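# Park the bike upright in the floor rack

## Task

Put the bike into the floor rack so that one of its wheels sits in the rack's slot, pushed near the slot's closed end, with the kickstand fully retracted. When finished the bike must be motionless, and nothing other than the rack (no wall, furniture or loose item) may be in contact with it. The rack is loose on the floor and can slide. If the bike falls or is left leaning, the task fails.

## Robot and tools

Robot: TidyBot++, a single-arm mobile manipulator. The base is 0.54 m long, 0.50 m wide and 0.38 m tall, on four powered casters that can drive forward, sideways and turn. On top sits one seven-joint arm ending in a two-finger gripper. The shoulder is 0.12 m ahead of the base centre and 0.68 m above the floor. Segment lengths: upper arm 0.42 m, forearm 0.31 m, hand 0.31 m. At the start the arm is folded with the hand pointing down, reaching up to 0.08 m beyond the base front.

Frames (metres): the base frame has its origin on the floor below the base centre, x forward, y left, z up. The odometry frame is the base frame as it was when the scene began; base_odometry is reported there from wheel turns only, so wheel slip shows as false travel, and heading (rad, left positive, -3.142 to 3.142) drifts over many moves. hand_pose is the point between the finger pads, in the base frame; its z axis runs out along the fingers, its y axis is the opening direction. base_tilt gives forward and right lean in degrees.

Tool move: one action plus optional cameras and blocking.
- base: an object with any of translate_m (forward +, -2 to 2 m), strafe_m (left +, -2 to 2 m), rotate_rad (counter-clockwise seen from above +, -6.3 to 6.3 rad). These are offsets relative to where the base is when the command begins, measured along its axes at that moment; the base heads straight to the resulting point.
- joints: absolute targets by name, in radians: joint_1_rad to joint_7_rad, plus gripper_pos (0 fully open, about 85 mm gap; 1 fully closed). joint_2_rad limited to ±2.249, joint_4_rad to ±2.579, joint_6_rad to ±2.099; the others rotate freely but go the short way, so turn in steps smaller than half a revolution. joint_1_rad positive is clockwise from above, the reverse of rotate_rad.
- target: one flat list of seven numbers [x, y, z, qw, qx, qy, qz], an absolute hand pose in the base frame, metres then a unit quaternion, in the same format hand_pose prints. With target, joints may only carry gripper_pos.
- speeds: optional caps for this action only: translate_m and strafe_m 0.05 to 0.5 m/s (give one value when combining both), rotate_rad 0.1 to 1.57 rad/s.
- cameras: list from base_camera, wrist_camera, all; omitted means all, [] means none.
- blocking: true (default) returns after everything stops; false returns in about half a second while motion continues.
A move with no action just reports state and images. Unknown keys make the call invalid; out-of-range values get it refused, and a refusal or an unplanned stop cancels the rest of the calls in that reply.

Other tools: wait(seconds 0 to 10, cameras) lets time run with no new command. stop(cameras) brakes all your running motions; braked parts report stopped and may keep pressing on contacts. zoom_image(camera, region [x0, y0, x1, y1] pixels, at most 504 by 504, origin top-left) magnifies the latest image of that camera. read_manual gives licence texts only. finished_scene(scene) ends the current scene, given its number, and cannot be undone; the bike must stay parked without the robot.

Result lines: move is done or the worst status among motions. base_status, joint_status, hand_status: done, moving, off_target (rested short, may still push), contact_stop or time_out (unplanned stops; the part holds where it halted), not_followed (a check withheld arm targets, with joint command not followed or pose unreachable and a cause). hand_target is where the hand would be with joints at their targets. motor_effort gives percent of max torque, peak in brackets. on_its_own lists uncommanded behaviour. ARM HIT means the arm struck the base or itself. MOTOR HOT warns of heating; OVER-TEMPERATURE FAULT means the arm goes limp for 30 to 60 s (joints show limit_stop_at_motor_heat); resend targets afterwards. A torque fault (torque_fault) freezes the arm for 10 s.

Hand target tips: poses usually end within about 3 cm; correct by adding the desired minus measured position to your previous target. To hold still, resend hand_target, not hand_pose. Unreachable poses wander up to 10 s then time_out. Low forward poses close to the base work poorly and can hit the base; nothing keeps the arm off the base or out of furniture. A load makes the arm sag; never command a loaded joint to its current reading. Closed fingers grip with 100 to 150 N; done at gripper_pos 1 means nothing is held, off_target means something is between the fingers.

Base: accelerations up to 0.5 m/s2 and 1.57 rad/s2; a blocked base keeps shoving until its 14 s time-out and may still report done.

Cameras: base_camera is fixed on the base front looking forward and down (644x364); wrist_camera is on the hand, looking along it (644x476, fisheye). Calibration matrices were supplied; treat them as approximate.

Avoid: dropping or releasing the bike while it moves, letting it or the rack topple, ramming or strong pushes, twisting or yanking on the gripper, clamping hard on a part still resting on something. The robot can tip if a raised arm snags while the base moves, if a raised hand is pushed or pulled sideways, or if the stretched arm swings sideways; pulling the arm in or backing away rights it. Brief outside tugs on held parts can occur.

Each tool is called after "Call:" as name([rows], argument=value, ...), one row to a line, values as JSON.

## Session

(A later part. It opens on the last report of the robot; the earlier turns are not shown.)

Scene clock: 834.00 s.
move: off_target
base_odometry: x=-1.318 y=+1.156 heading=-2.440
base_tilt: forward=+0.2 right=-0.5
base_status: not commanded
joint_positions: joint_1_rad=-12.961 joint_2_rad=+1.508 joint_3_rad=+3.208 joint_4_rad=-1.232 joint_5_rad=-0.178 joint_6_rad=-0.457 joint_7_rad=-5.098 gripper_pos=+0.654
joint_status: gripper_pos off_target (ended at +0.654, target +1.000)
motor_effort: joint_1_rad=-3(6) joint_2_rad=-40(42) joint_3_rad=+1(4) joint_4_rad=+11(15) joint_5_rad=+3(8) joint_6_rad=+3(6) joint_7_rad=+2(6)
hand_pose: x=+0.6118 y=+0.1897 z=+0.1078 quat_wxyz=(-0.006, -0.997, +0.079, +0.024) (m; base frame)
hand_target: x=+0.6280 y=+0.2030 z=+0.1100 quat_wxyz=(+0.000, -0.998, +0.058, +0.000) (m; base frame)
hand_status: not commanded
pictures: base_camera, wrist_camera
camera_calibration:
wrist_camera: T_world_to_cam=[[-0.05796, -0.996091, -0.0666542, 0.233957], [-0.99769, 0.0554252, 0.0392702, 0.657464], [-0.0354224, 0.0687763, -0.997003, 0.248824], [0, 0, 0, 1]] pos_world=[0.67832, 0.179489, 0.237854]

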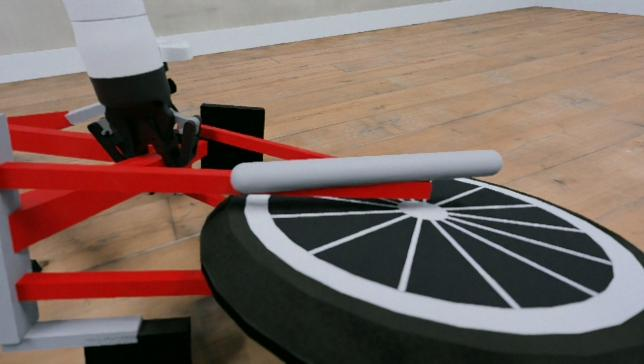

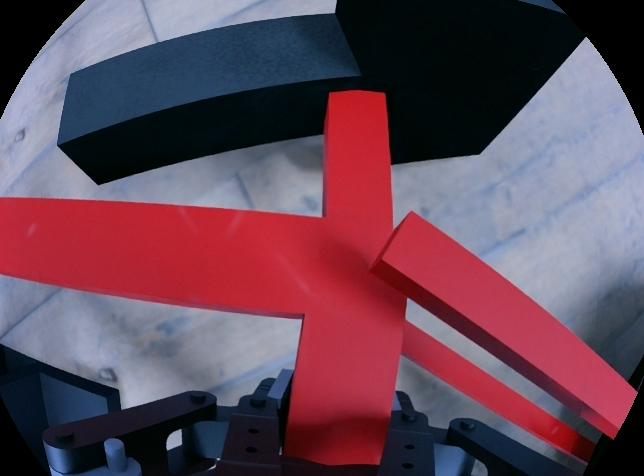

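Call:
move(target=[0.628, 0.203, 0.20, 0, 0.996, -0.058, 0.07])

Scene clock: 835.90 s.
move: off_target
base_odometry: x=-1.318 y=+1.156 heading=-2.440
base_tilt: forward=+0.3 right=-0.6
base_status: not commanded
joint_positions: joint_1_rad=-13.015 joint_2_rad=+1.435 joint_3_rad=+3.227 joint_4_rad=-1.473 joint_5_rad=-0.243 joint_6_rad=-0.218 joint_7_rad=-5.098 gripper_pos=+0.665
joint_status: not commanded
motor_effort: joint_1_rad=-4(6) joint_2_rad=-63(64) joint_3_rad=+5(6) joint_4_rad=-2(11) joint_5_rad=+10(11) joint_6_rad=-9(10) joint_7_rad=+8(8)
hand_pose: x=+0.5820 y=+0.1834 z=+0.1219 quat_wxyz=(-0.008, -0.996, +0.092, -0.018) (m; base frame)
hand_target: x=+0.6280 y=+0.2030 z=+0.2000 quat_wxyz=(+0.000, -0.996, +0.058, -0.070) (m; base frame)
hand_status: off_target (0.093 m and 7.2 deg from the pose sent, 0.095 m and 11.1 deg at the start)
pictures: base_camera, wrist_camera
camera_calibration:
wrist_camera: T_world_to_cam=[[-0.0781211, -0.99515, -0.0597743, 0.237662], [-0.995688, 0.0808907, -0.0454072, 0.631952], [0.0500222, 0.0559693, -0.997179, 0.214883], [0, 0, 0, 1]] pos_world=[0.637044, 0.173363, 0.257178]

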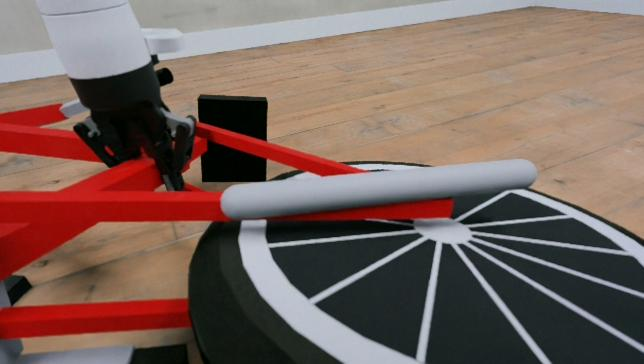

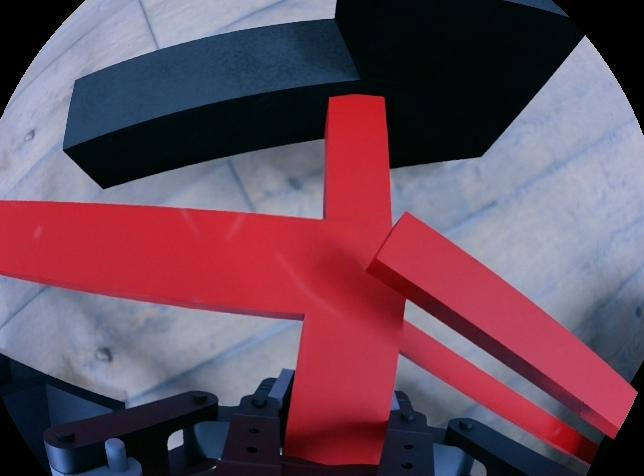

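Call:
move(target=[0.64, 0.205, 0.28, 0, 0.996, -0.058, 0.07])

Scene clock: 837.63 s.
move: off_target
base_odometry: x=-1.318 y=+1.156 heading=-2.440
base_tilt: forward=+0.3 right=-0.6
base_status: not commanded
joint_positions: joint_1_rad=-13.032 joint_2_rad=+1.374 joint_3_rad=+3.232 joint_4_rad=-1.536 joint_5_rad=-0.228 joint_6_rad=-0.257 joint_7_rad=-5.099 gripper_pos=+0.672
joint_status: not commanded
motor_effort: joint_1_rad=-2(5) joint_2_rad=-79(82) joint_3_rad=+6(7) joint_4_rad=+2(5) joint_5_rad=+8(12) joint_6_rad=-8(11) joint_7_rad=+6(9)
hand_pose: x=+0.5634 y=+0.1820 z=+0.1469 quat_wxyz=(-0.018, -0.997, +0.080, +0.000) (m; base frame)
hand_target: x=+0.6400 y=+0.2050 z=+0.2800 quat_wxyz=(+0.000, -0.996, +0.058, -0.070) (m; base frame)
hand_status: off_target (0.155 m and 8.7 deg from the pose sent, 0.170 m and 7.2 deg at the start)
pictures: base_camera, wrist_camera
camera_calibration:
wrist_camera: T_world_to_cam=[[-0.0564418, -0.997592, -0.0403104, 0.221669], [-0.998345, 0.0568382, -0.00875358, 0.615222], [0.0110237, 0.0397496, -0.999149, 0.266081], [0, 0, 0, 1]] pos_world=[0.623782, 0.175591, 0.280176]

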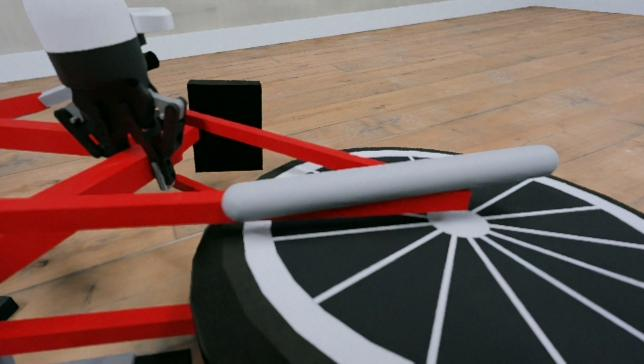

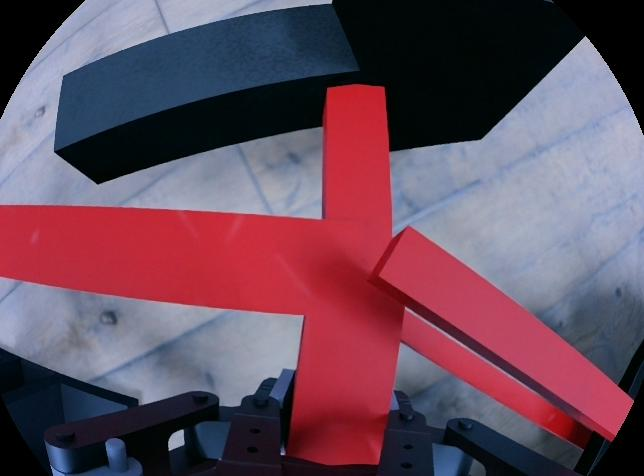

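Call:
move(target=[0.62, 0.20, 0.34, 0, 0.996, -0.058, 0.07])

Scene clock: 839.50 s.
move: off_target
base_odometry: x=-1.318 y=+1.156 heading=-2.440
base_tilt: forward=+0.2 right=-0.5
base_status: not commanded
joint_positions: joint_1_rad=-13.041 joint_2_rad=+1.216 joint_3_rad=+3.244 joint_4_rad=-1.654 joint_5_rad=-0.211 joint_6_rad=-0.297 joint_7_rad=-5.099 gripper_pos=+0.672
joint_status: not commanded
motor_effort: joint_1_rad=-3(4) joint_2_rad=-79(84) joint_3_rad=+6(7) joint_4_rad=+5(8) joint_5_rad=+8(9) joint_6_rad=-8(11) joint_7_rad=+6(6)
hand_pose: x=+0.5585 y=+0.1796 z=+0.2143 quat_wxyz=(-0.019, -0.997, +0.075, -0.001) (m; base frame)
hand_target: x=+0.6200 y=+0.2000 z=+0.3400 quat_wxyz=(+0.000, -0.996, +0.058, -0.070) (m; base frame)
hand_status: off_target (0.141 m and 8.5 deg from the pose sent, 0.202 m and 8.7 deg at the start)
pictures: base_camera, wrist_camera
camera_calibration:
wrist_camera: T_world_to_cam=[[-0.0463538, -0.998201, -0.0380254, 0.215662], [-0.99885, 0.0467833, -0.0104849, 0.613559], [0.012245, 0.0374957, -0.999222, 0.333278], [0, 0, 0, 1]] pos_world=[0.618769, 0.174073, 0.347652]

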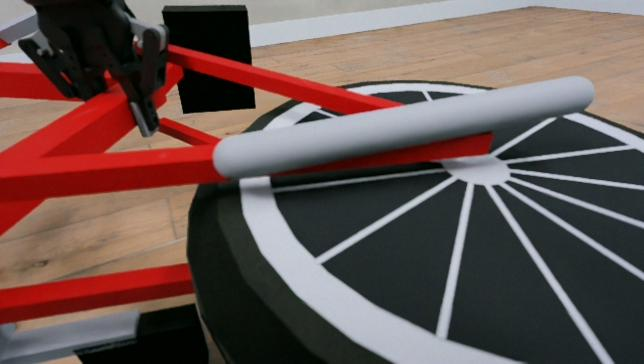

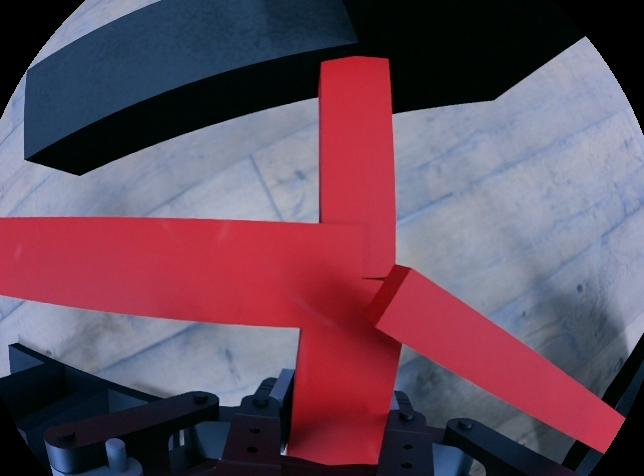

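Call:
move(target=[0.60, 0.195, 0.41, 0, 0.99, -0.058, 0.13])

Call:
move(target=[0.57, 0.19, 0.47, 0, 0.98, -0.058, 0.19])

Scene clock: 841.23 s.
move: off_target
base_odometry: x=-1.318 y=+1.156 heading=-2.440
base_tilt: forward=+0.2 right=-0.6
base_status: not commanded
joint_positions: joint_1_rad=-13.161 joint_2_rad=+1.000 joint_3_rad=+3.324 joint_4_rad=-1.854 joint_5_rad=-0.210 joint_6_rad=-0.278 joint_7_rad=-5.131 gripper_pos=+0.672
joint_status: not commanded
motor_effort: joint_1_rad=-2(5) joint_2_rad=-71(81) joint_3_rad=+10(11) joint_4_rad=+6(9) joint_5_rad=+9(11) joint_6_rad=-6(13) joint_7_rad=+5(7)
hand_pose: x=+0.5356 y=+0.1802 z=+0.3001 quat_wxyz=(-0.035, -0.997, +0.061, -0.035) (m; base frame)
hand_target: x=+0.6000 y=+0.1950 z=+0.4100 quat_wxyz=(+0.000, -0.990, +0.058, -0.130) (m; base frame)
hand_status: off_target (0.128 m and 11.6 deg from the pose sent, 0.201 m and 15.1 deg at the start)
pictures: base_camera, wrist_camera
camera_calibration:
wrist_camera: T_world_to_cam=[[-0.0164301, -0.999854, -0.00462894, 0.192776], [-0.996899, 0.0167375, -0.0768895, 0.615832], [0.0769558, 0.00335128, -0.997029, 0.390095], [0, 0, 0, 1]] pos_world=[0.587069, 0.181133, 0.43718]

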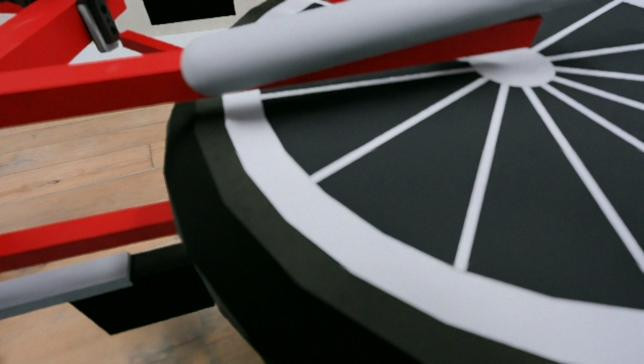

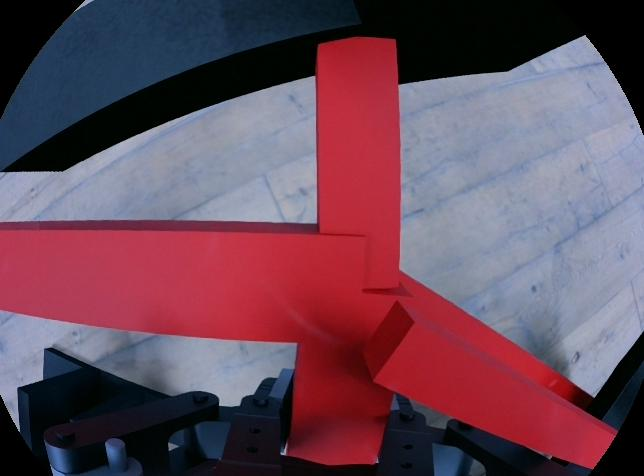

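Scene clock: 842.40 s.
move: off_target
base_odometry: x=-1.318 y=+1.156 heading=-2.440
base_tilt: forward=+0.3 right=-0.5
base_status: not commanded
joint_positions: joint_1_rad=-13.370 joint_2_rad=+0.825 joint_3_rad=+3.479 joint_4_rad=-2.034 joint_5_rad=-0.209 joint_6_rad=-0.216 joint_7_rad=-5.202 gripper_pos=+0.672
joint_status: not commanded
motor_effort: joint_1_rad=-2(5) joint_2_rad=-66(73) joint_3_rad=+14(15) joint_4_rad=+7(9) joint_5_rad=+9(14) joint_6_rad=-4(9) joint_7_rad=+7(10)
hand_pose: x=+0.5148 y=+0.1806 z=+0.3703 quat_wxyz=(-0.052, -0.992, +0.054, -0.099) (m; base frame)
hand_target: x=+0.5700 y=+0.1900 z=+0.4700 quat_wxyz=(+0.000, -0.980, +0.058, -0.190) (m; base frame)
hand_status: off_target (0.114 m and 12.1 deg from the pose sent, 0.174 m and 18.3 deg at the start)
pictures: base_camera, wrist_camera
camera_calibration:
wrist_camera: T_world_to_cam=[[-0.00115326, -0.999303, 0.0373024, 0.169619], [-0.979586, -0.00636966, -0.200923, 0.641666], [0.201021, -0.0367727, -0.978896, 0.398329], [0, 0, 0, 1]] pos_world=[0.548691, 0.188235, 0.512521]

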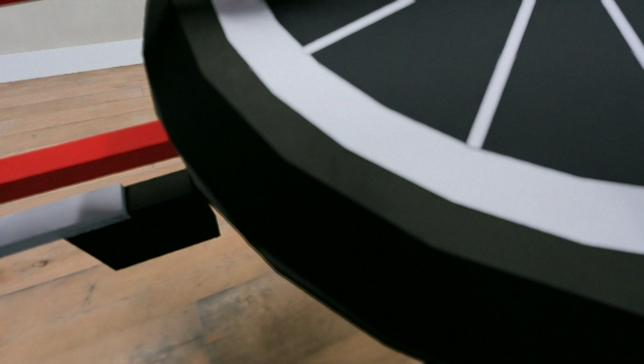

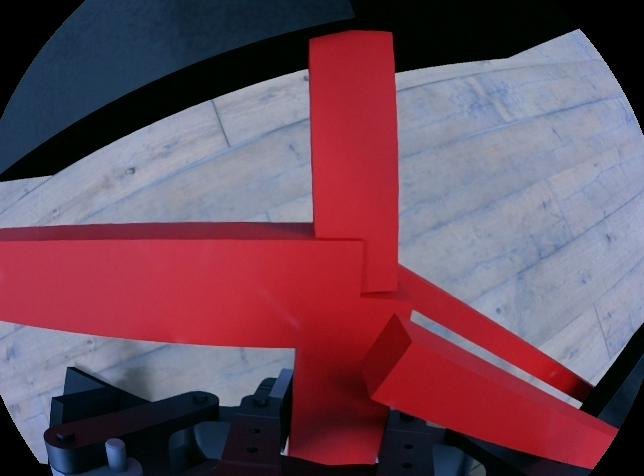

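Call:
move(target=[0.60, 0.19, 0.47, 0, 0.95, -0.055, 0.30])

Scene clock: 846.60 s.
move: off_target
base_odometry: x=-1.318 y=+1.156 heading=-2.440
base_tilt: forward=+0.2 right=-0.5
base_status: not commanded
joint_positions: joint_1_rad=-13.476 joint_2_rad=+0.851 joint_3_rad=+3.531 joint_4_rad=-2.150 joint_5_rad=-0.459 joint_6_rad=+0.019 joint_7_rad=-5.006 gripper_pos=+0.672
joint_status: not commanded
motor_effort: joint_1_rad=-2(3) joint_2_rad=-61(66) joint_3_rad=+19(20) joint_4_rad=+9(10) joint_5_rad=+1(10) joint_6_rad=+12(12) joint_7_rad=+2(7)
hand_pose: x=+0.5158 y=+0.1809 z=+0.3672 quat_wxyz=(-0.050, -0.983, +0.039, -0.170) (m; base frame)
hand_target: x=+0.6000 y=+0.1900 z=+0.4700 quat_wxyz=(+0.000, -0.952, +0.055, -0.301) (m; base frame)
hand_status: off_target (0.133 m and 16.6 deg from the pose sent, 0.132 m and 24.3 deg at the start)
pictures: base_camera, wrist_camera
camera_calibration:
wrist_camera: T_world_to_cam=[[0.0291415, -0.998411, 0.0482216, 0.150219], [-0.940837, -0.0436908, -0.336032, 0.678393], [0.337605, -0.0355762, -0.940615, 0.310438], [0, 0, 0, 1]] pos_world=[0.529073, 0.190665, 0.512721]

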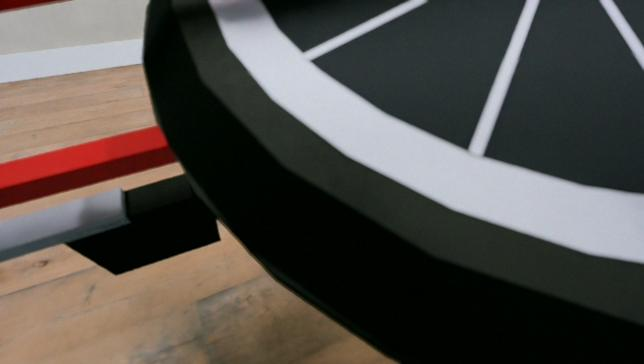

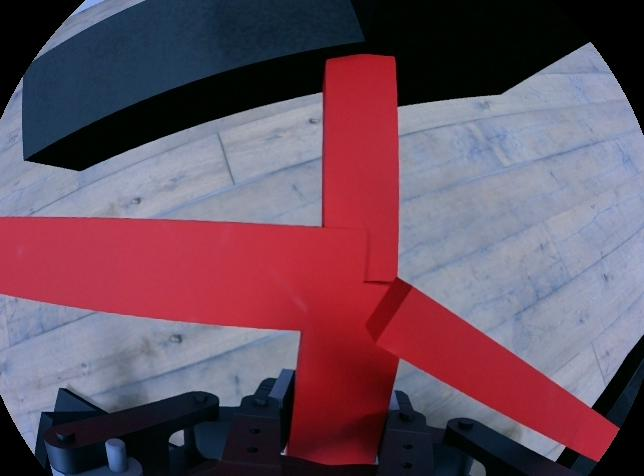

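Call:
move(target=[0.69, 0.195, 0.48, 0, 0.92, -0.05, 0.385])

Scene clock: 849.87 s.
move: off_target
base_odometry: x=-1.318 y=+1.156 heading=-2.440
base_tilt: forward=+0.3 right=-0.5
base_status: not commanded
joint_positions: joint_1_rad=-13.407 joint_2_rad=+0.996 joint_3_rad=+3.454 joint_4_rad=-2.061 joint_5_rad=-0.545 joint_6_rad=+0.125 joint_7_rad=-4.910 gripper_pos=+0.672
joint_status: not commanded
motor_effort: joint_1_rad=+2(4) joint_2_rad=-67(70) joint_3_rad=+28(28) joint_4_rad=+12(15) joint_5_rad=+1(2) joint_6_rad=+23(23) joint_7_rad=+4(4)
hand_pose: x=+0.5446 y=+0.1868 z=+0.3173 quat_wxyz=(-0.054, -0.981, +0.025, -0.186) (m; base frame)
hand_target: x=+0.6900 y=+0.1950 z=+0.4800 quat_wxyz=(+0.000, -0.921, +0.050, -0.386) (m; base frame)
hand_status: off_target (0.218 m and 24.9 deg from the pose sent, 0.208 m and 26.5 deg at the start)
pictures: base_camera, wrist_camera
camera_calibration:
wrist_camera: T_world_to_cam=[[0.0549657, -0.996514, 0.062761, 0.138719], [-0.928456, -0.0741347, -0.363968, 0.696757], [0.367352, -0.0382651, -0.929295, 0.234736], [0, 0, 0, 1]] pos_world=[0.553053, 0.198871, 0.46303]

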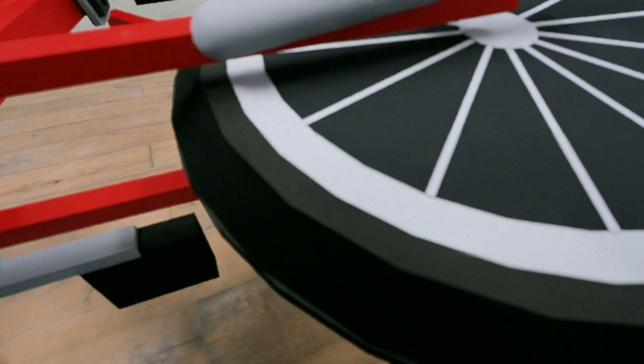

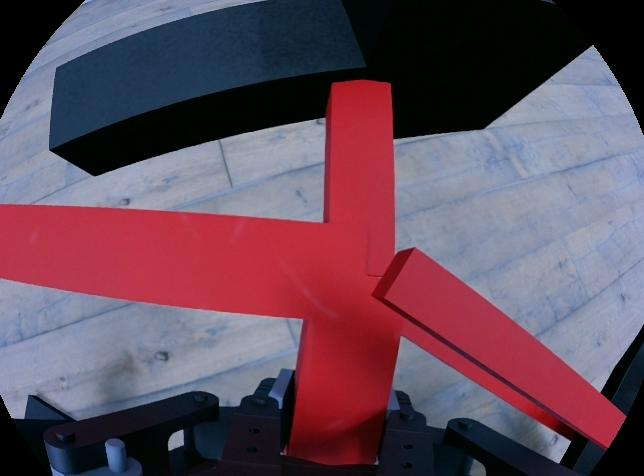

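Call:
move(target=[0.72, 0.195, 0.52, 0, 0.965, -0.05, 0.25])

Scene clock: 854.13 s.
move: off_target
base_odometry: x=-1.318 y=+1.156 heading=-2.440
base_tilt: forward=+0.2 right=-0.5
base_status: not commanded
joint_positions: joint_1_rad=-13.240 joint_2_rad=+0.989 joint_3_rad=+3.401 joint_4_rad=-1.738 joint_5_rad=-0.087 joint_6_rad=-0.301 joint_7_rad=-5.181 gripper_pos=+0.672
joint_status: not commanded
motor_effort: joint_1_rad=+4(5) joint_2_rad=-83(85) joint_3_rad=+24(28) joint_4_rad=+21(23) joint_5_rad=+10(10) joint_6_rad=+1(24) joint_7_rad=+3(6)
hand_pose: x=+0.6027 y=+0.2047 z=+0.3279 quat_wxyz=(-0.048, -0.993, +0.003, -0.104) (m; base frame)
hand_target: x=+0.7200 y=+0.1950 z=+0.5200 quat_wxyz=(+0.000, -0.967, +0.050, -0.250) (m; base frame)
hand_status: off_target (0.225 m and 18.7 deg from the pose sent, 0.268 m and 10.2 deg at the start)
pictures: base_camera, wrist_camera
camera_calibration:
wrist_camera: T_world_to_cam=[[0.100493, -0.994115, 0.0404536, 0.132074], [-0.972898, -0.106697, -0.205147, 0.737246], [0.208256, -0.0187413, -0.977895, 0.331679], [0, 0, 0, 1]] pos_world=[0.634919, 0.216174, 0.470248]

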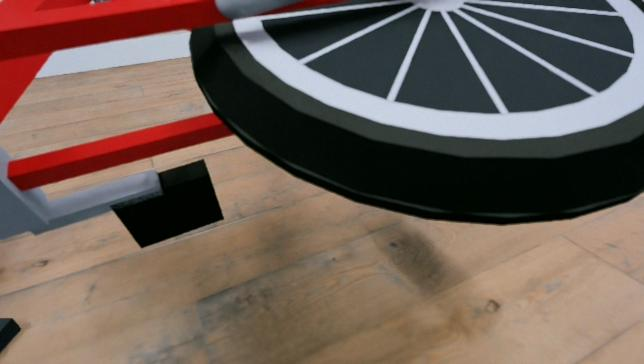

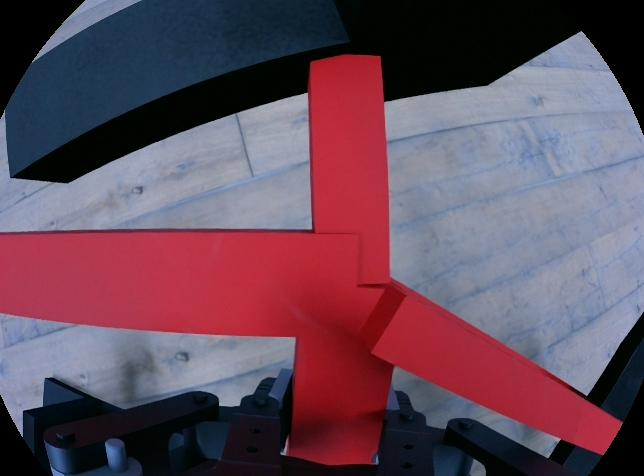

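Call:
move(target=[0.72, 0.195, 0.48, 0, 0.87, -0.05, 0.49])

Scene clock: 857.10 s.
move: off_target
base_odometry: x=-1.318 y=+1.156 heading=-2.440
base_tilt: forward=+0.2 right=-0.5
base_status: not commanded
joint_positions: joint_1_rad=-13.302 joint_2_rad=+0.906 joint_3_rad=+3.410 joint_4_rad=-2.032 joint_5_rad=-0.592 joint_6_rad=+0.712 joint_7_rad=-4.878 gripper_pos=+0.999
joint_status: not commanded
on_its_own: gripper_pos moved +0.327 to your old target +1.000
motor_effort: joint_1_rad=+1(6) joint_2_rad=-34(84) joint_3_rad=+5(24) joint_4_rad=+8(22) joint_5_rad=+0(11) joint_6_rad=+7(27) joint_7_rad=+1(4)
hand_pose: x=+0.7221 y=+0.1967 z=+0.4740 quat_wxyz=(+0.015, -0.872, +0.063, -0.485) (m; base frame)
hand_target: x=+0.7200 y=+0.1950 z=+0.4800 quat_wxyz=(+0.000, -0.870, +0.050, -0.490) (m; base frame)
hand_status: off_target (0.007 m and 2.4 deg from the pose sent, 0.192 m and 47.4 deg at the start)
pictures: base_camera, wrist_camera
camera_calibration:
wrist_camera: T_world_to_cam=[[0.0237129, -0.998922, -0.0399068, 0.200661], [-0.520792, 0.0217307, -0.853407, 0.838077], [0.853354, 0.0410199, -0.519715, -0.245223], [0, 0, 0, 1]] pos_world=[0.640967, 0.192292, 0.595782]

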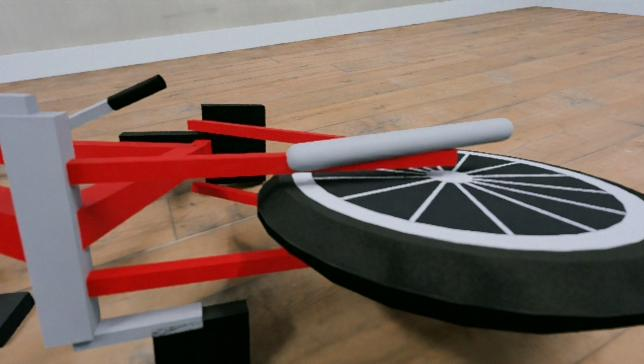

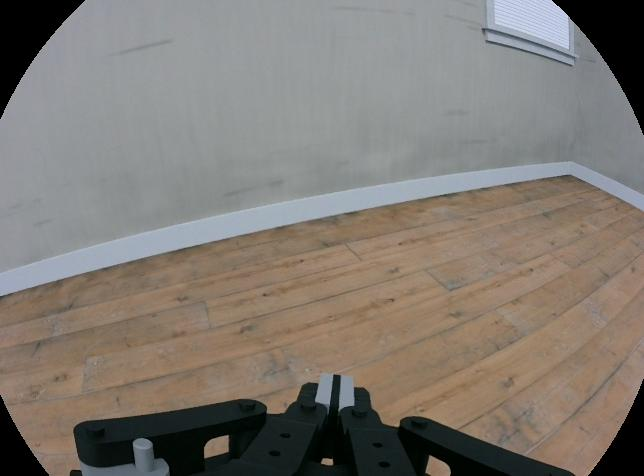

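Call:
move(joints={"joint_1_rad": -12.8, "joint_2_rad": -0.3, "joint_3_rad": 3.14, "joint_4_rad": -2.0, "joint_5_rad": 0, "joint_6_rad": -0.9, "joint_7_rad": -4.71})

Scene clock: 866.20 s.
move: done
base_odometry: x=-1.318 y=+1.156 heading=-2.440
base_tilt: forward=+0.2 right=-0.5
base_status: not commanded
joint_positions: joint_1_rad=-12.813 joint_2_rad=-0.290 joint_3_rad=+3.164 joint_4_rad=-2.017 joint_5_rad=-0.041 joint_6_rad=-0.839 joint_7_rad=-4.779 gripper_pos=+0.999
joint_status: all done
motor_effort: joint_1_rad=+0(2) joint_2_rad=-8(36) joint_3_rad=+0(5) joint_4_rad=+20(22) joint_5_rad=+0(2) joint_6_rad=+5(8) joint_7_rad=+1(2)
hand_pose: x=+0.4677 y=+0.0905 z=+0.7755 quat_wxyz=(+0.063, -0.956, -0.066, -0.278) (m; base frame)
hand_target: x=+0.4570 y=+0.0824 z=+0.7765 quat_wxyz=(+0.031, -0.957, -0.114, -0.266) (m; base frame)
hand_status: not commanded
pictures: base_camera, wrist_camera
camera_calibration:
wrist_camera: T_world_to_cam=[[0.286797, -0.953666, -0.0909308, 0.0250487], [-0.810839, -0.191098, -0.553193, 0.887295], [0.510184, 0.232384, -0.828076, 0.515247], [0, 0, 0, 1]] pos_world=[0.449398, 0.0737133, 0.919786]

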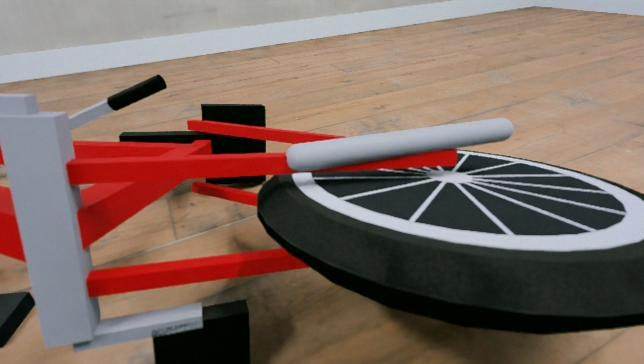

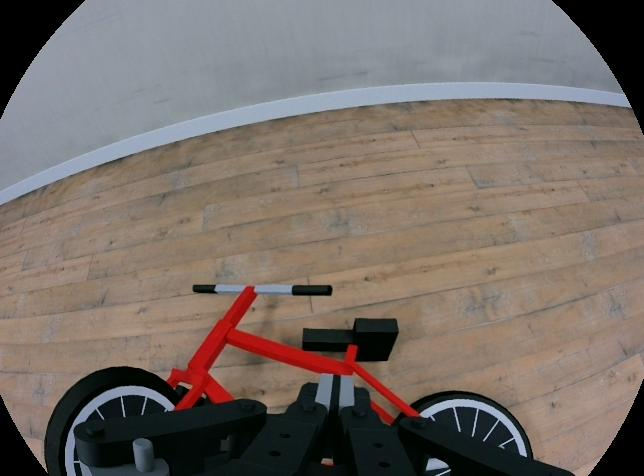

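Call:
move(base={"translate_m": -0.4})

Scene clock: 874.77 s.
move: done
base_odometry: x=-1.012 y=+1.414 heading=-2.440
base_tilt: forward=+0.2 right=-0.5
base_status: done
joint_positions: joint_1_rad=-12.810 joint_2_rad=-0.304 joint_3_rad=+3.159 joint_4_rad=-2.010 joint_5_rad=-0.038 joint_6_rad=-0.850 joint_7_rad=-4.779 gripper_pos=+0.999
joint_status: not commanded
motor_effort: joint_1_rad=+0(2) joint_2_rad=-7(11) joint_3_rad=+0(2) joint_4_rad=+21(22) joint_5_rad=+1(2) joint_6_rad=+5(6) joint_7_rad=+1(1)
hand_pose: x=+0.4653 y=+0.0899 z=+0.7817 quat_wxyz=(+0.062, -0.955, -0.068, -0.283) (m; base frame)
hand_target: x=+0.4570 y=+0.0824 z=+0.7765 quat_wxyz=(+0.031, -0.957, -0.114, -0.266) (m; base frame)
hand_status: not commanded
pictures: base_camera, wrist_camera
camera_calibration:
wrist_camera: T_world_to_cam=[[0.290714, -0.952989, -0.0854214, 0.0195495], [-0.804393, -0.195085, -0.561153, 0.892341], [0.518109, 0.231847, -0.823292, 0.514398], [0, 0, 0, 1]] pos_world=[0.445596, 0.0734509, 0.92591]

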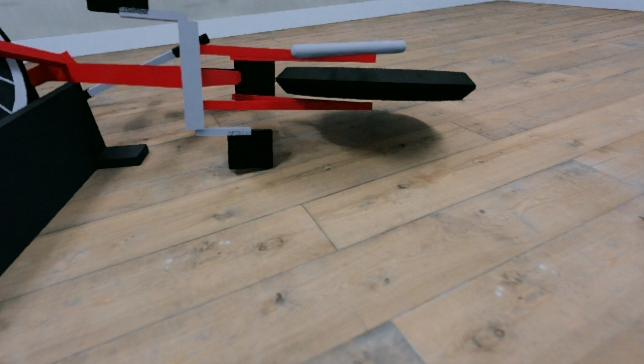

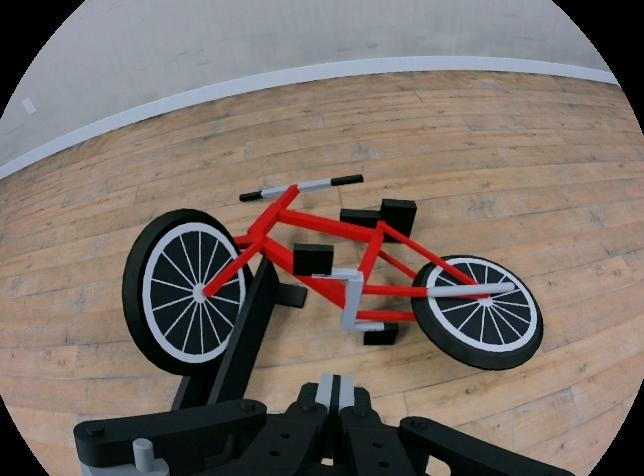

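Call:
zoom_image(camera="wrist_camera", region=[110, 160, 400, 420])

Scaled by 1.738.

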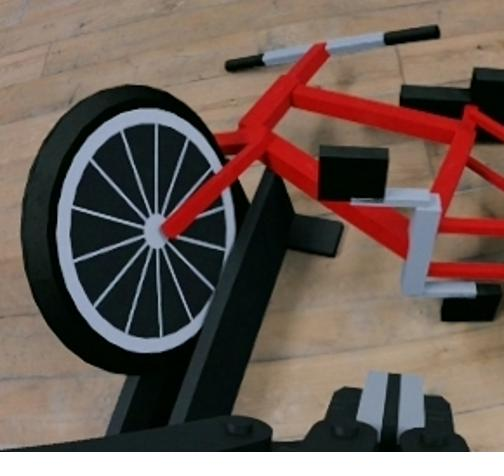

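Call:
move(base={"translate_m": 0.0, "strafe_m": 1.25}, cameras=["base_camera"])

Call:
move(base={"translate_m": 1.15, "rotate_rad": -1.571}, joints={"joint_1_rad": -12.566})

Scene clock: 880.43 s.
move: done
base_odometry: x=-0.205 y=+0.459 heading=-2.440
base_tilt: forward=+0.2 right=-0.5
base_status: done
joint_positions: joint_1_rad=-12.808 joint_2_rad=-0.304 joint_3_rad=+3.154 joint_4_rad=-2.010 joint_5_rad=-0.035 joint_6_rad=-0.850 joint_7_rad=-4.779 gripper_pos=+0.999
joint_status: not commanded
motor_effort: joint_1_rad=+0(2) joint_2_rad=-8(9) joint_3_rad=+0(2) joint_4_rad=+20(22) joint_5_rad=+0(2) joint_6_rad=+4(6) joint_7_rad=+1(1)
hand_pose: x=+0.4651 y=+0.0906 z=+0.7817 quat_wxyz=(+0.060, -0.955, -0.071, -0.283) (m; base frame)
hand_target: x=+0.4570 y=+0.0824 z=+0.7765 quat_wxyz=(+0.031, -0.957, -0.114, -0.266) (m; base frame)
hand_status: not commanded
pictures: base_camera

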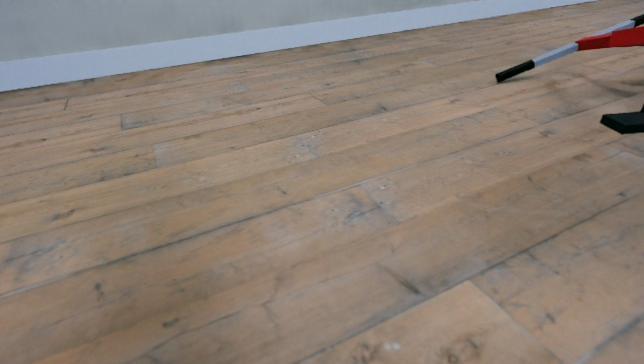

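Scene clock: 884.17 s.
move: done
base_odometry: x=-1.084 y=-0.283 heading=+2.272
base_tilt: forward=+0.2 right=-0.5
base_status: done
joint_positions: joint_1_rad=-12.573 joint_2_rad=-0.303 joint_3_rad=+3.145 joint_4_rad=-2.010 joint_5_rad=-0.033 joint_6_rad=-0.850 joint_7_rad=-4.779 gripper_pos=+0.999
joint_status: all done
motor_effort: joint_1_rad=+1(3) joint_2_rad=-7(9) joint_3_rad=+1(2) joint_4_rad=+20(22) joint_5_rad=+1(2) joint_6_rad=+4(6) joint_7_rad=+1(1)
hand_pose: x=+0.4766 y=+0.0102 z=+0.7810 quat_wxyz=(+0.026, -0.957, +0.037, -0.287) (m; base frame)
hand_target: x=+0.4669 y=+0.0018 z=+0.7765 quat_wxyz=(+0.000, -0.964, -0.002, -0.268) (m; base frame)
hand_status: not commanded
pictures: base_camera, wrist_camera
camera_calibration:
wrist_camera: T_world_to_cam=[[0.0725796, -0.994384, -0.0770185, 0.0380858], [-0.828565, -0.0171313, -0.55963, 0.893991], [0.555168, 0.104433, -0.825156, 0.511523], [0, 0, 0, 1]] pos_world=[0.453985, -0.000232515, 0.925324]

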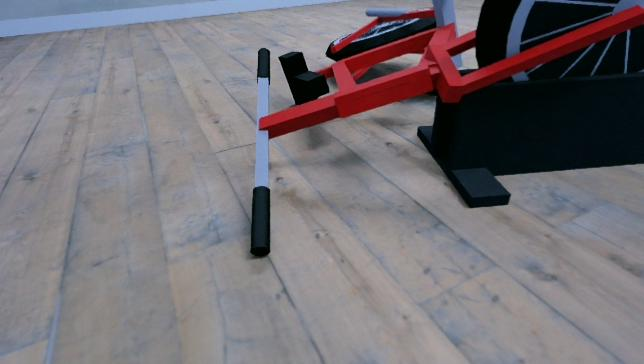

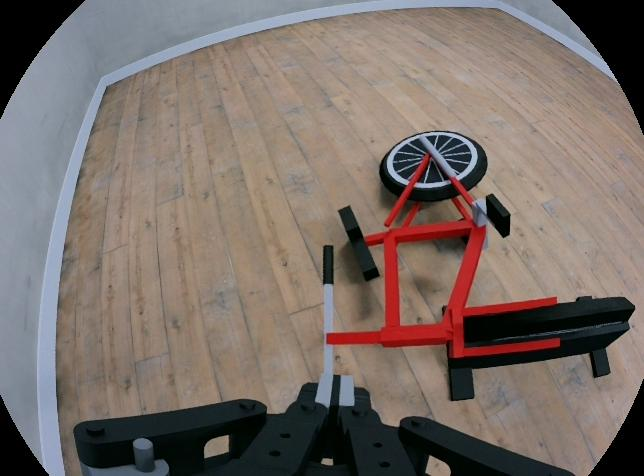

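Call:
zoom_image(camera="wrist_camera", region=[300, 120, 640, 420])

Call:
zoom_image(camera="base_camera", region=[240, 0, 644, 260])

Scaled by 1.482.

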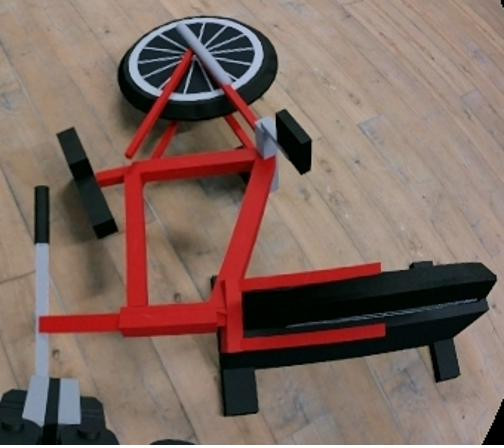

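Scaled by 1.248.

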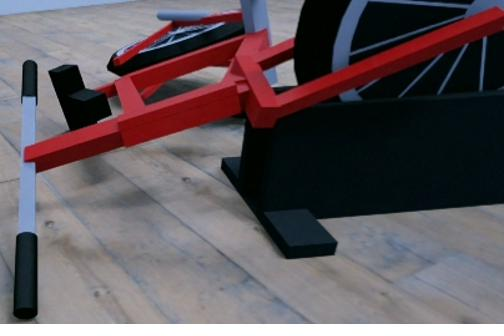

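Call:
move(base={"translate_m": 0.07}, joints={"joint_1_rad": -12.566, "joint_2_rad": 0.2, "joint_3_rad": 3.14, "joint_4_rad": -1.8, "joint_5_rad": 0, "joint_6_rad": -1.14, "joint_7_rad": -3.14, "gripper_pos": 0.0}, cameras=[])

Call:
move(target=[0.68, -0.06, 0.32, -0.183, 0.683, 0.683, 0.183])

Scene clock: 893.37 s.
move: done
base_odometry: x=-1.130 y=-0.229 heading=+2.272
base_tilt: forward=+0.2 right=-0.5
base_status: done
joint_positions: joint_1_rad=-12.573 joint_2_rad=+0.198 joint_3_rad=+3.145 joint_4_rad=-1.817 joint_5_rad=-0.033 joint_6_rad=-1.082 joint_7_rad=-3.212 gripper_pos=+0.000
joint_status: all done
motor_effort: joint_1_rad=+0(2) joint_2_rad=-21(23) joint_3_rad=+0(1) joint_4_rad=+16(22) joint_5_rad=+1(2) joint_6_rad=+0(6) joint_7_rad=+1(2)
hand_pose: x=+0.4995 y=+0.0117 z=+0.6484 quat_wxyz=(-0.005, -0.735, -0.677, -0.026) (m; base frame)
hand_target: x=+0.4889 y=+0.0018 z=+0.6521 quat_wxyz=(+0.000, -0.706, -0.708, -0.001) (m; base frame)
hand_status: not commanded
pictures: none
No camera images: "cameras" was empty.

Scene clock: 896.03 s.
move: off_target
base_odometry: x=-1.129 y=-0.229 heading=+2.272
base_tilt: forward=+0.2 right=-0.5
base_status: not commanded
joint_positions: joint_1_rad=-11.934 joint_2_rad=+1.313 joint_3_rad=+2.569 joint_4_rad=-1.212 joint_5_rad=+0.080 joint_6_rad=-0.974 joint_7_rad=-2.891 gripper_pos=+0.000
joint_status: not commanded
motor_effort: joint_1_rad=+1(2) joint_2_rad=-41(43) joint_3_rad=-11(11) joint_4_rad=+7(17) joint_5_rad=-3(4) joint_6_rad=-2(3) joint_7_rad=+1(1)
hand_pose: x=+0.6542 y=-0.0461 z=+0.3220 quat_wxyz=(+0.229, -0.705, -0.652, -0.161) (m; base frame)
hand_target: x=+0.6800 y=-0.0600 z=+0.3200 quat_wxyz=(+0.183, -0.683, -0.683, -0.183) (m; base frame)
hand_status: off_target (0.029 m and 7.2 deg from the pose sent, 0.382 m and 28.7 deg at the start)
pictures: base_camera, wrist_camera
camera_calibration:
wrist_camera: T_world_to_cam=[[0.988971, 0.0842788, -0.121789, -0.601499], [0.00487597, -0.840389, -0.541962, 0.194447], [-0.148026, 0.535391, -0.831532, 0.522022], [0, 0, 0, 1]] pos_world=[0.67119, -0.0653808, 0.466205]

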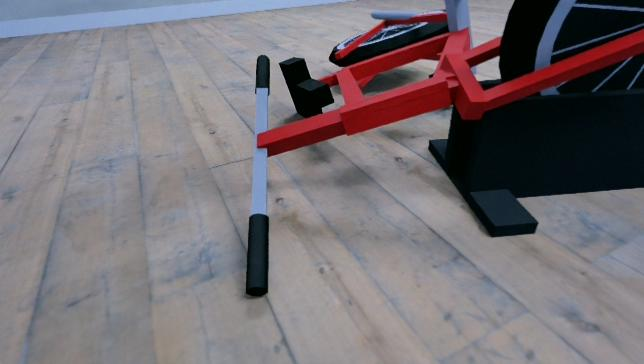

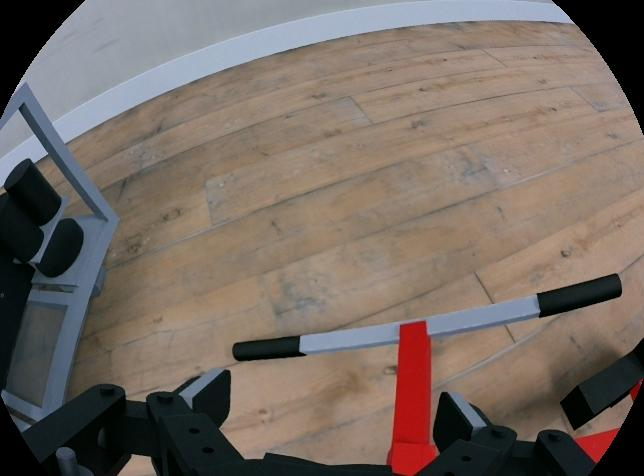

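Call:
move(target=[0.735, -0.035, 0.23, -0.183, 0.683, 0.683, 0.183])

Scene clock: 898.43 s.
move: off_target
base_odometry: x=-1.129 y=-0.229 heading=+2.272
base_tilt: forward=+0.2 right=-0.5
base_status: not commanded
joint_positions: joint_1_rad=-12.080 joint_2_rad=+1.550 joint_3_rad=+2.602 joint_4_rad=-0.863 joint_5_rad=+0.078 joint_6_rad=-0.974 joint_7_rad=-2.835 gripper_pos=+0.000
joint_status: not commanded
motor_effort: joint_1_rad=+1(2) joint_2_rad=-45(47) joint_3_rad=-9(11) joint_4_rad=+9(10) joint_5_rad=-2(4) joint_6_rad=-1(3) joint_7_rad=+1(1)
hand_pose: x=+0.7291 y=-0.0298 z=+0.2275 quat_wxyz=(+0.192, -0.699, -0.666, -0.175) (m; base frame)
hand_target: x=+0.7350 y=-0.0350 z=+0.2300 quat_wxyz=(+0.183, -0.683, -0.683, -0.183) (m; base frame)
hand_status: off_target (0.008 m and 3.0 deg from the pose sent, 0.123 m and 7.2 deg at the start)
pictures: base_camera, wrist_camera
camera_calibration:
wrist_camera: T_world_to_cam=[[0.994867, 0.0886551, -0.0487752, -0.709286], [0.0515101, -0.858626, -0.510009, 0.114694], [-0.0870945, 0.504878, -0.858785, 0.406608], [0, 0, 0, 1]] pos_world=[0.735151, -0.0439269, 0.373088]

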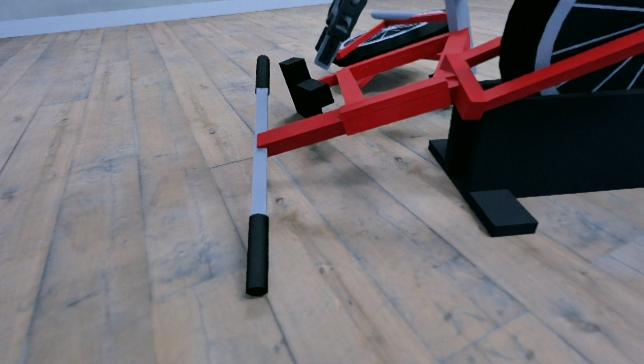

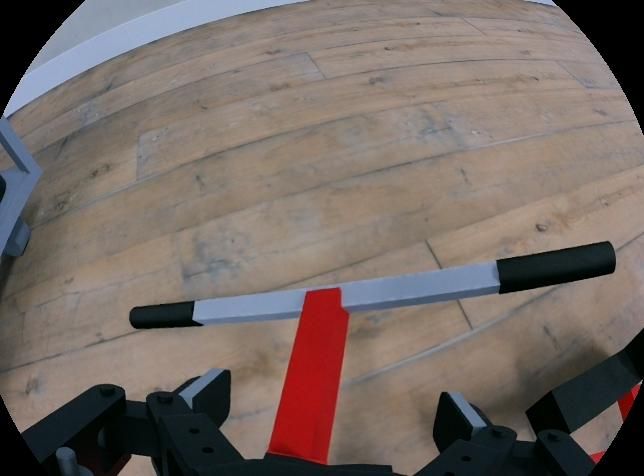

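Call:
move(target=[0.726, 0.004, 0.135, -0.183, 0.683, 0.683, 0.183])

Call:
move(joints={"gripper_pos": 1.0})

Scene clock: 900.73 s.
move: off_target
base_odometry: x=-1.129 y=-0.229 heading=+2.272
base_tilt: forward=+0.2 right=-0.5
base_status: not commanded
joint_positions: joint_1_rad=-12.150 joint_2_rad=+1.737 joint_3_rad=+2.603 joint_4_rad=-0.758 joint_5_rad=+0.078 joint_6_rad=-0.946 joint_7_rad=-2.811 gripper_pos=+0.000
joint_status: not commanded
motor_effort: joint_1_rad=+1(2) joint_2_rad=-43(48) joint_3_rad=-9(10) joint_4_rad=+8(10) joint_5_rad=-3(4) joint_6_rad=-2(3) joint_7_rad=+1(1)
hand_pose: x=+0.7009 y=+0.0175 z=+0.1342 quat_wxyz=(+0.222, -0.693, -0.666, -0.164) (m; base frame)
hand_target: x=+0.7260 y=+0.0040 z=+0.1350 quat_wxyz=(+0.183, -0.683, -0.683, -0.183) (m; base frame)
hand_status: off_target (0.029 m and 5.5 deg from the pose sent, 0.098 m and 3.0 deg at the start)
pictures: base_camera, wrist_camera
camera_calibration:
wrist_camera: T_world_to_cam=[[0.988618, 0.113009, -0.0993181, -0.679151], [0.0423303, -0.842407, -0.537177, 0.118946], [-0.144372, 0.526858, -0.837602, 0.337098], [0, 0, 0, 1]] pos_world=[0.715053, -0.000651543, 0.278796]

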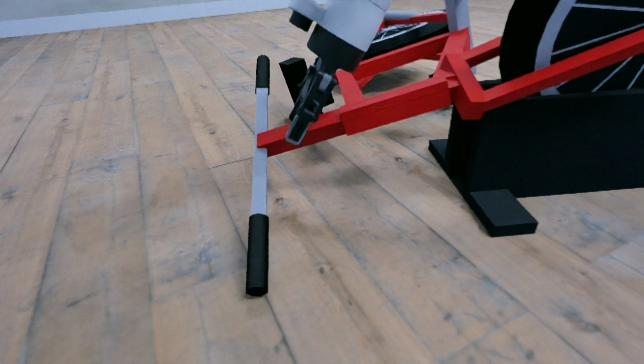

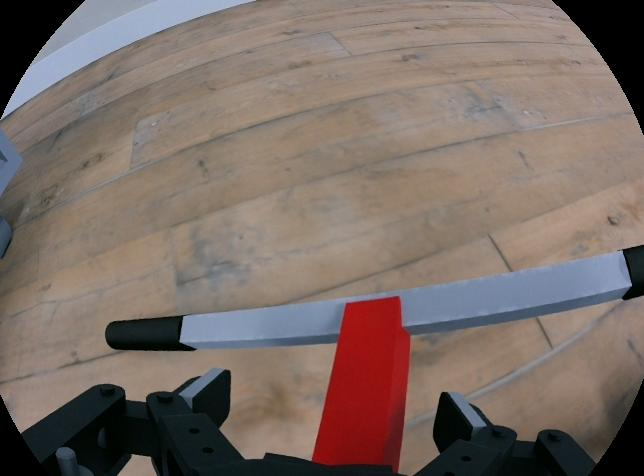

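Scene clock: 901.90 s.
move: done
base_odometry: x=-1.129 y=-0.229 heading=+2.272
base_tilt: forward=+0.2 right=-0.5
base_status: not commanded
joint_positions: joint_1_rad=-12.151 joint_2_rad=+1.710 joint_3_rad=+2.608 joint_4_rad=-0.742 joint_5_rad=+0.059 joint_6_rad=-0.919 joint_7_rad=-2.810 gripper_pos=+0.999
joint_status: all done
motor_effort: joint_1_rad=+0(3) joint_2_rad=-40(43) joint_3_rad=-7(9) joint_4_rad=+8(14) joint_5_rad=-1(4) joint_6_rad=-1(10) joint_7_rad=+1(1)
hand_pose: x=+0.7300 y=+0.0065 z=+0.1495 quat_wxyz=(+0.194, -0.701, -0.662, -0.181) (m; base frame)
hand_target: x=+0.7260 y=+0.0040 z=+0.1350 quat_wxyz=(+0.183, -0.683, -0.683, -0.183) (m; base frame)
hand_status: not commanded
pictures: base_camera, wrist_camera
camera_calibration:
wrist_camera: T_world_to_cam=[[0.995619, 0.0814899, -0.0458606, -0.718052], [0.0459287, -0.853375, -0.51927, 0.111486], [-0.0814516, 0.514888, -0.853379, 0.316411], [0, 0, 0, 1]] pos_world=[0.735557, -0.00926295, 0.29498]

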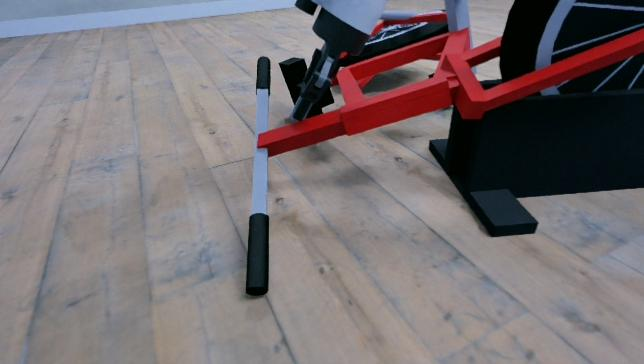

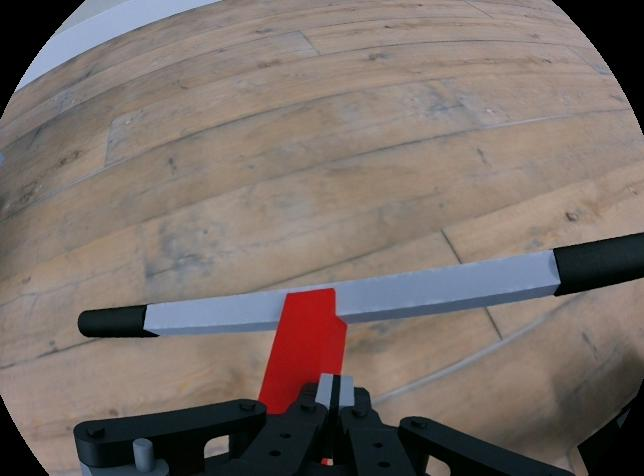

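Call:
move(joints={"gripper_pos": 0.0}, target=[0.735, -0.01, 0.19, -0.183, 0.683, 0.683, 0.183], cameras=[])

Call:
move(target=[0.742, 0.012, 0.105, -0.183, 0.683, 0.683, 0.183])

Scene clock: 903.43 s.
move: off_target
base_odometry: x=-1.129 y=-0.229 heading=+2.272
base_tilt: forward=+0.2 right=-0.5
base_status: not commanded
joint_positions: joint_1_rad=-12.135 joint_2_rad=+1.638 joint_3_rad=+2.610 joint_4_rad=-0.791 joint_5_rad=+0.059 joint_6_rad=-0.922 joint_7_rad=-2.810 gripper_pos=+0.000
joint_status: all done
motor_effort: joint_1_rad=+0(3) joint_2_rad=-44(46) joint_3_rad=-9(9) joint_4_rad=+8(10) joint_5_rad=-3(4) joint_6_rad=-3(7) joint_7_rad=+1(1)
hand_pose: x=+0.7405 y=-0.0036 z=+0.1842 quat_wxyz=(+0.183, -0.696, -0.670, -0.185) (m; base frame)
hand_target: x=+0.7350 y=-0.0100 z=+0.1900 quat_wxyz=(+0.183, -0.683, -0.683, -0.183) (m; base frame)
hand_status: off_target (0.010 m and 2.1 deg from the pose sent, 0.044 m and 3.4 deg at the start)
pictures: none
No camera images: "cameras" was empty.

Scene clock: 904.80 s.
move: off_target
base_odometry: x=-1.129 y=-0.229 heading=+2.272
base_tilt: forward=+0.2 right=-0.5
base_status: not commanded
joint_positions: joint_1_rad=-12.237 joint_2_rad=+1.780 joint_3_rad=+2.648 joint_4_rad=-0.555 joint_5_rad=-0.044 joint_6_rad=-0.977 joint_7_rad=-2.776 gripper_pos=+0.000
joint_status: not commanded
motor_effort: joint_1_rad=+2(4) joint_2_rad=-39(45) joint_3_rad=-3(9) joint_4_rad=+12(14) joint_5_rad=+0(3) joint_6_rad=+4(8) joint_7_rad=+2(2)
hand_pose: x=+0.7630 y=+0.0288 z=+0.1371 quat_wxyz=(+0.187, -0.698, -0.662, -0.198) (m; base frame)
hand_target: x=+0.7420 y=+0.0120 z=+0.1050 quat_wxyz=(+0.183, -0.683, -0.683, -0.183) (m; base frame)
hand_status: off_target (0.042 m and 3.5 deg from the pose sent, 0.081 m and 2.1 deg at the start)
pictures: base_camera, wrist_camera
camera_calibration:
wrist_camera: T_world_to_cam=[[0.99719, 0.074323, -0.00942212, -0.759288], [0.058078, -0.846352, -0.529449, 0.114505], [-0.0473246, 0.527413, -0.84829, 0.269975], [0, 0, 0, 1]] pos_world=[0.763281, 0.0109552, 0.282488]

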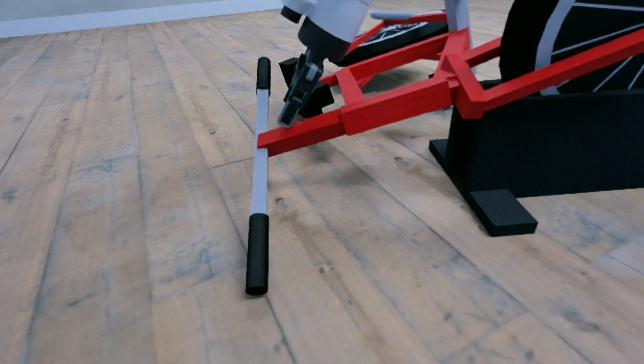

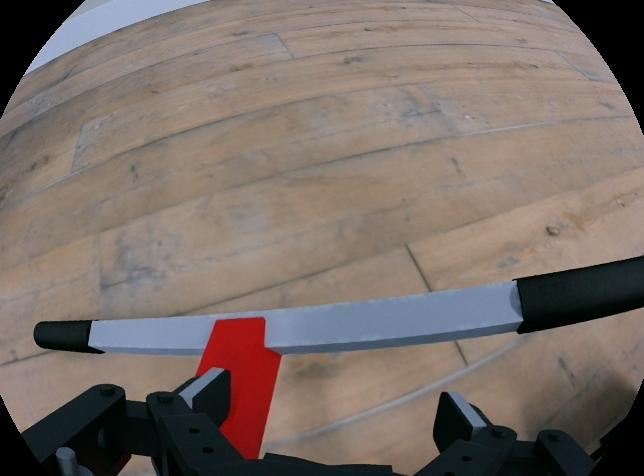

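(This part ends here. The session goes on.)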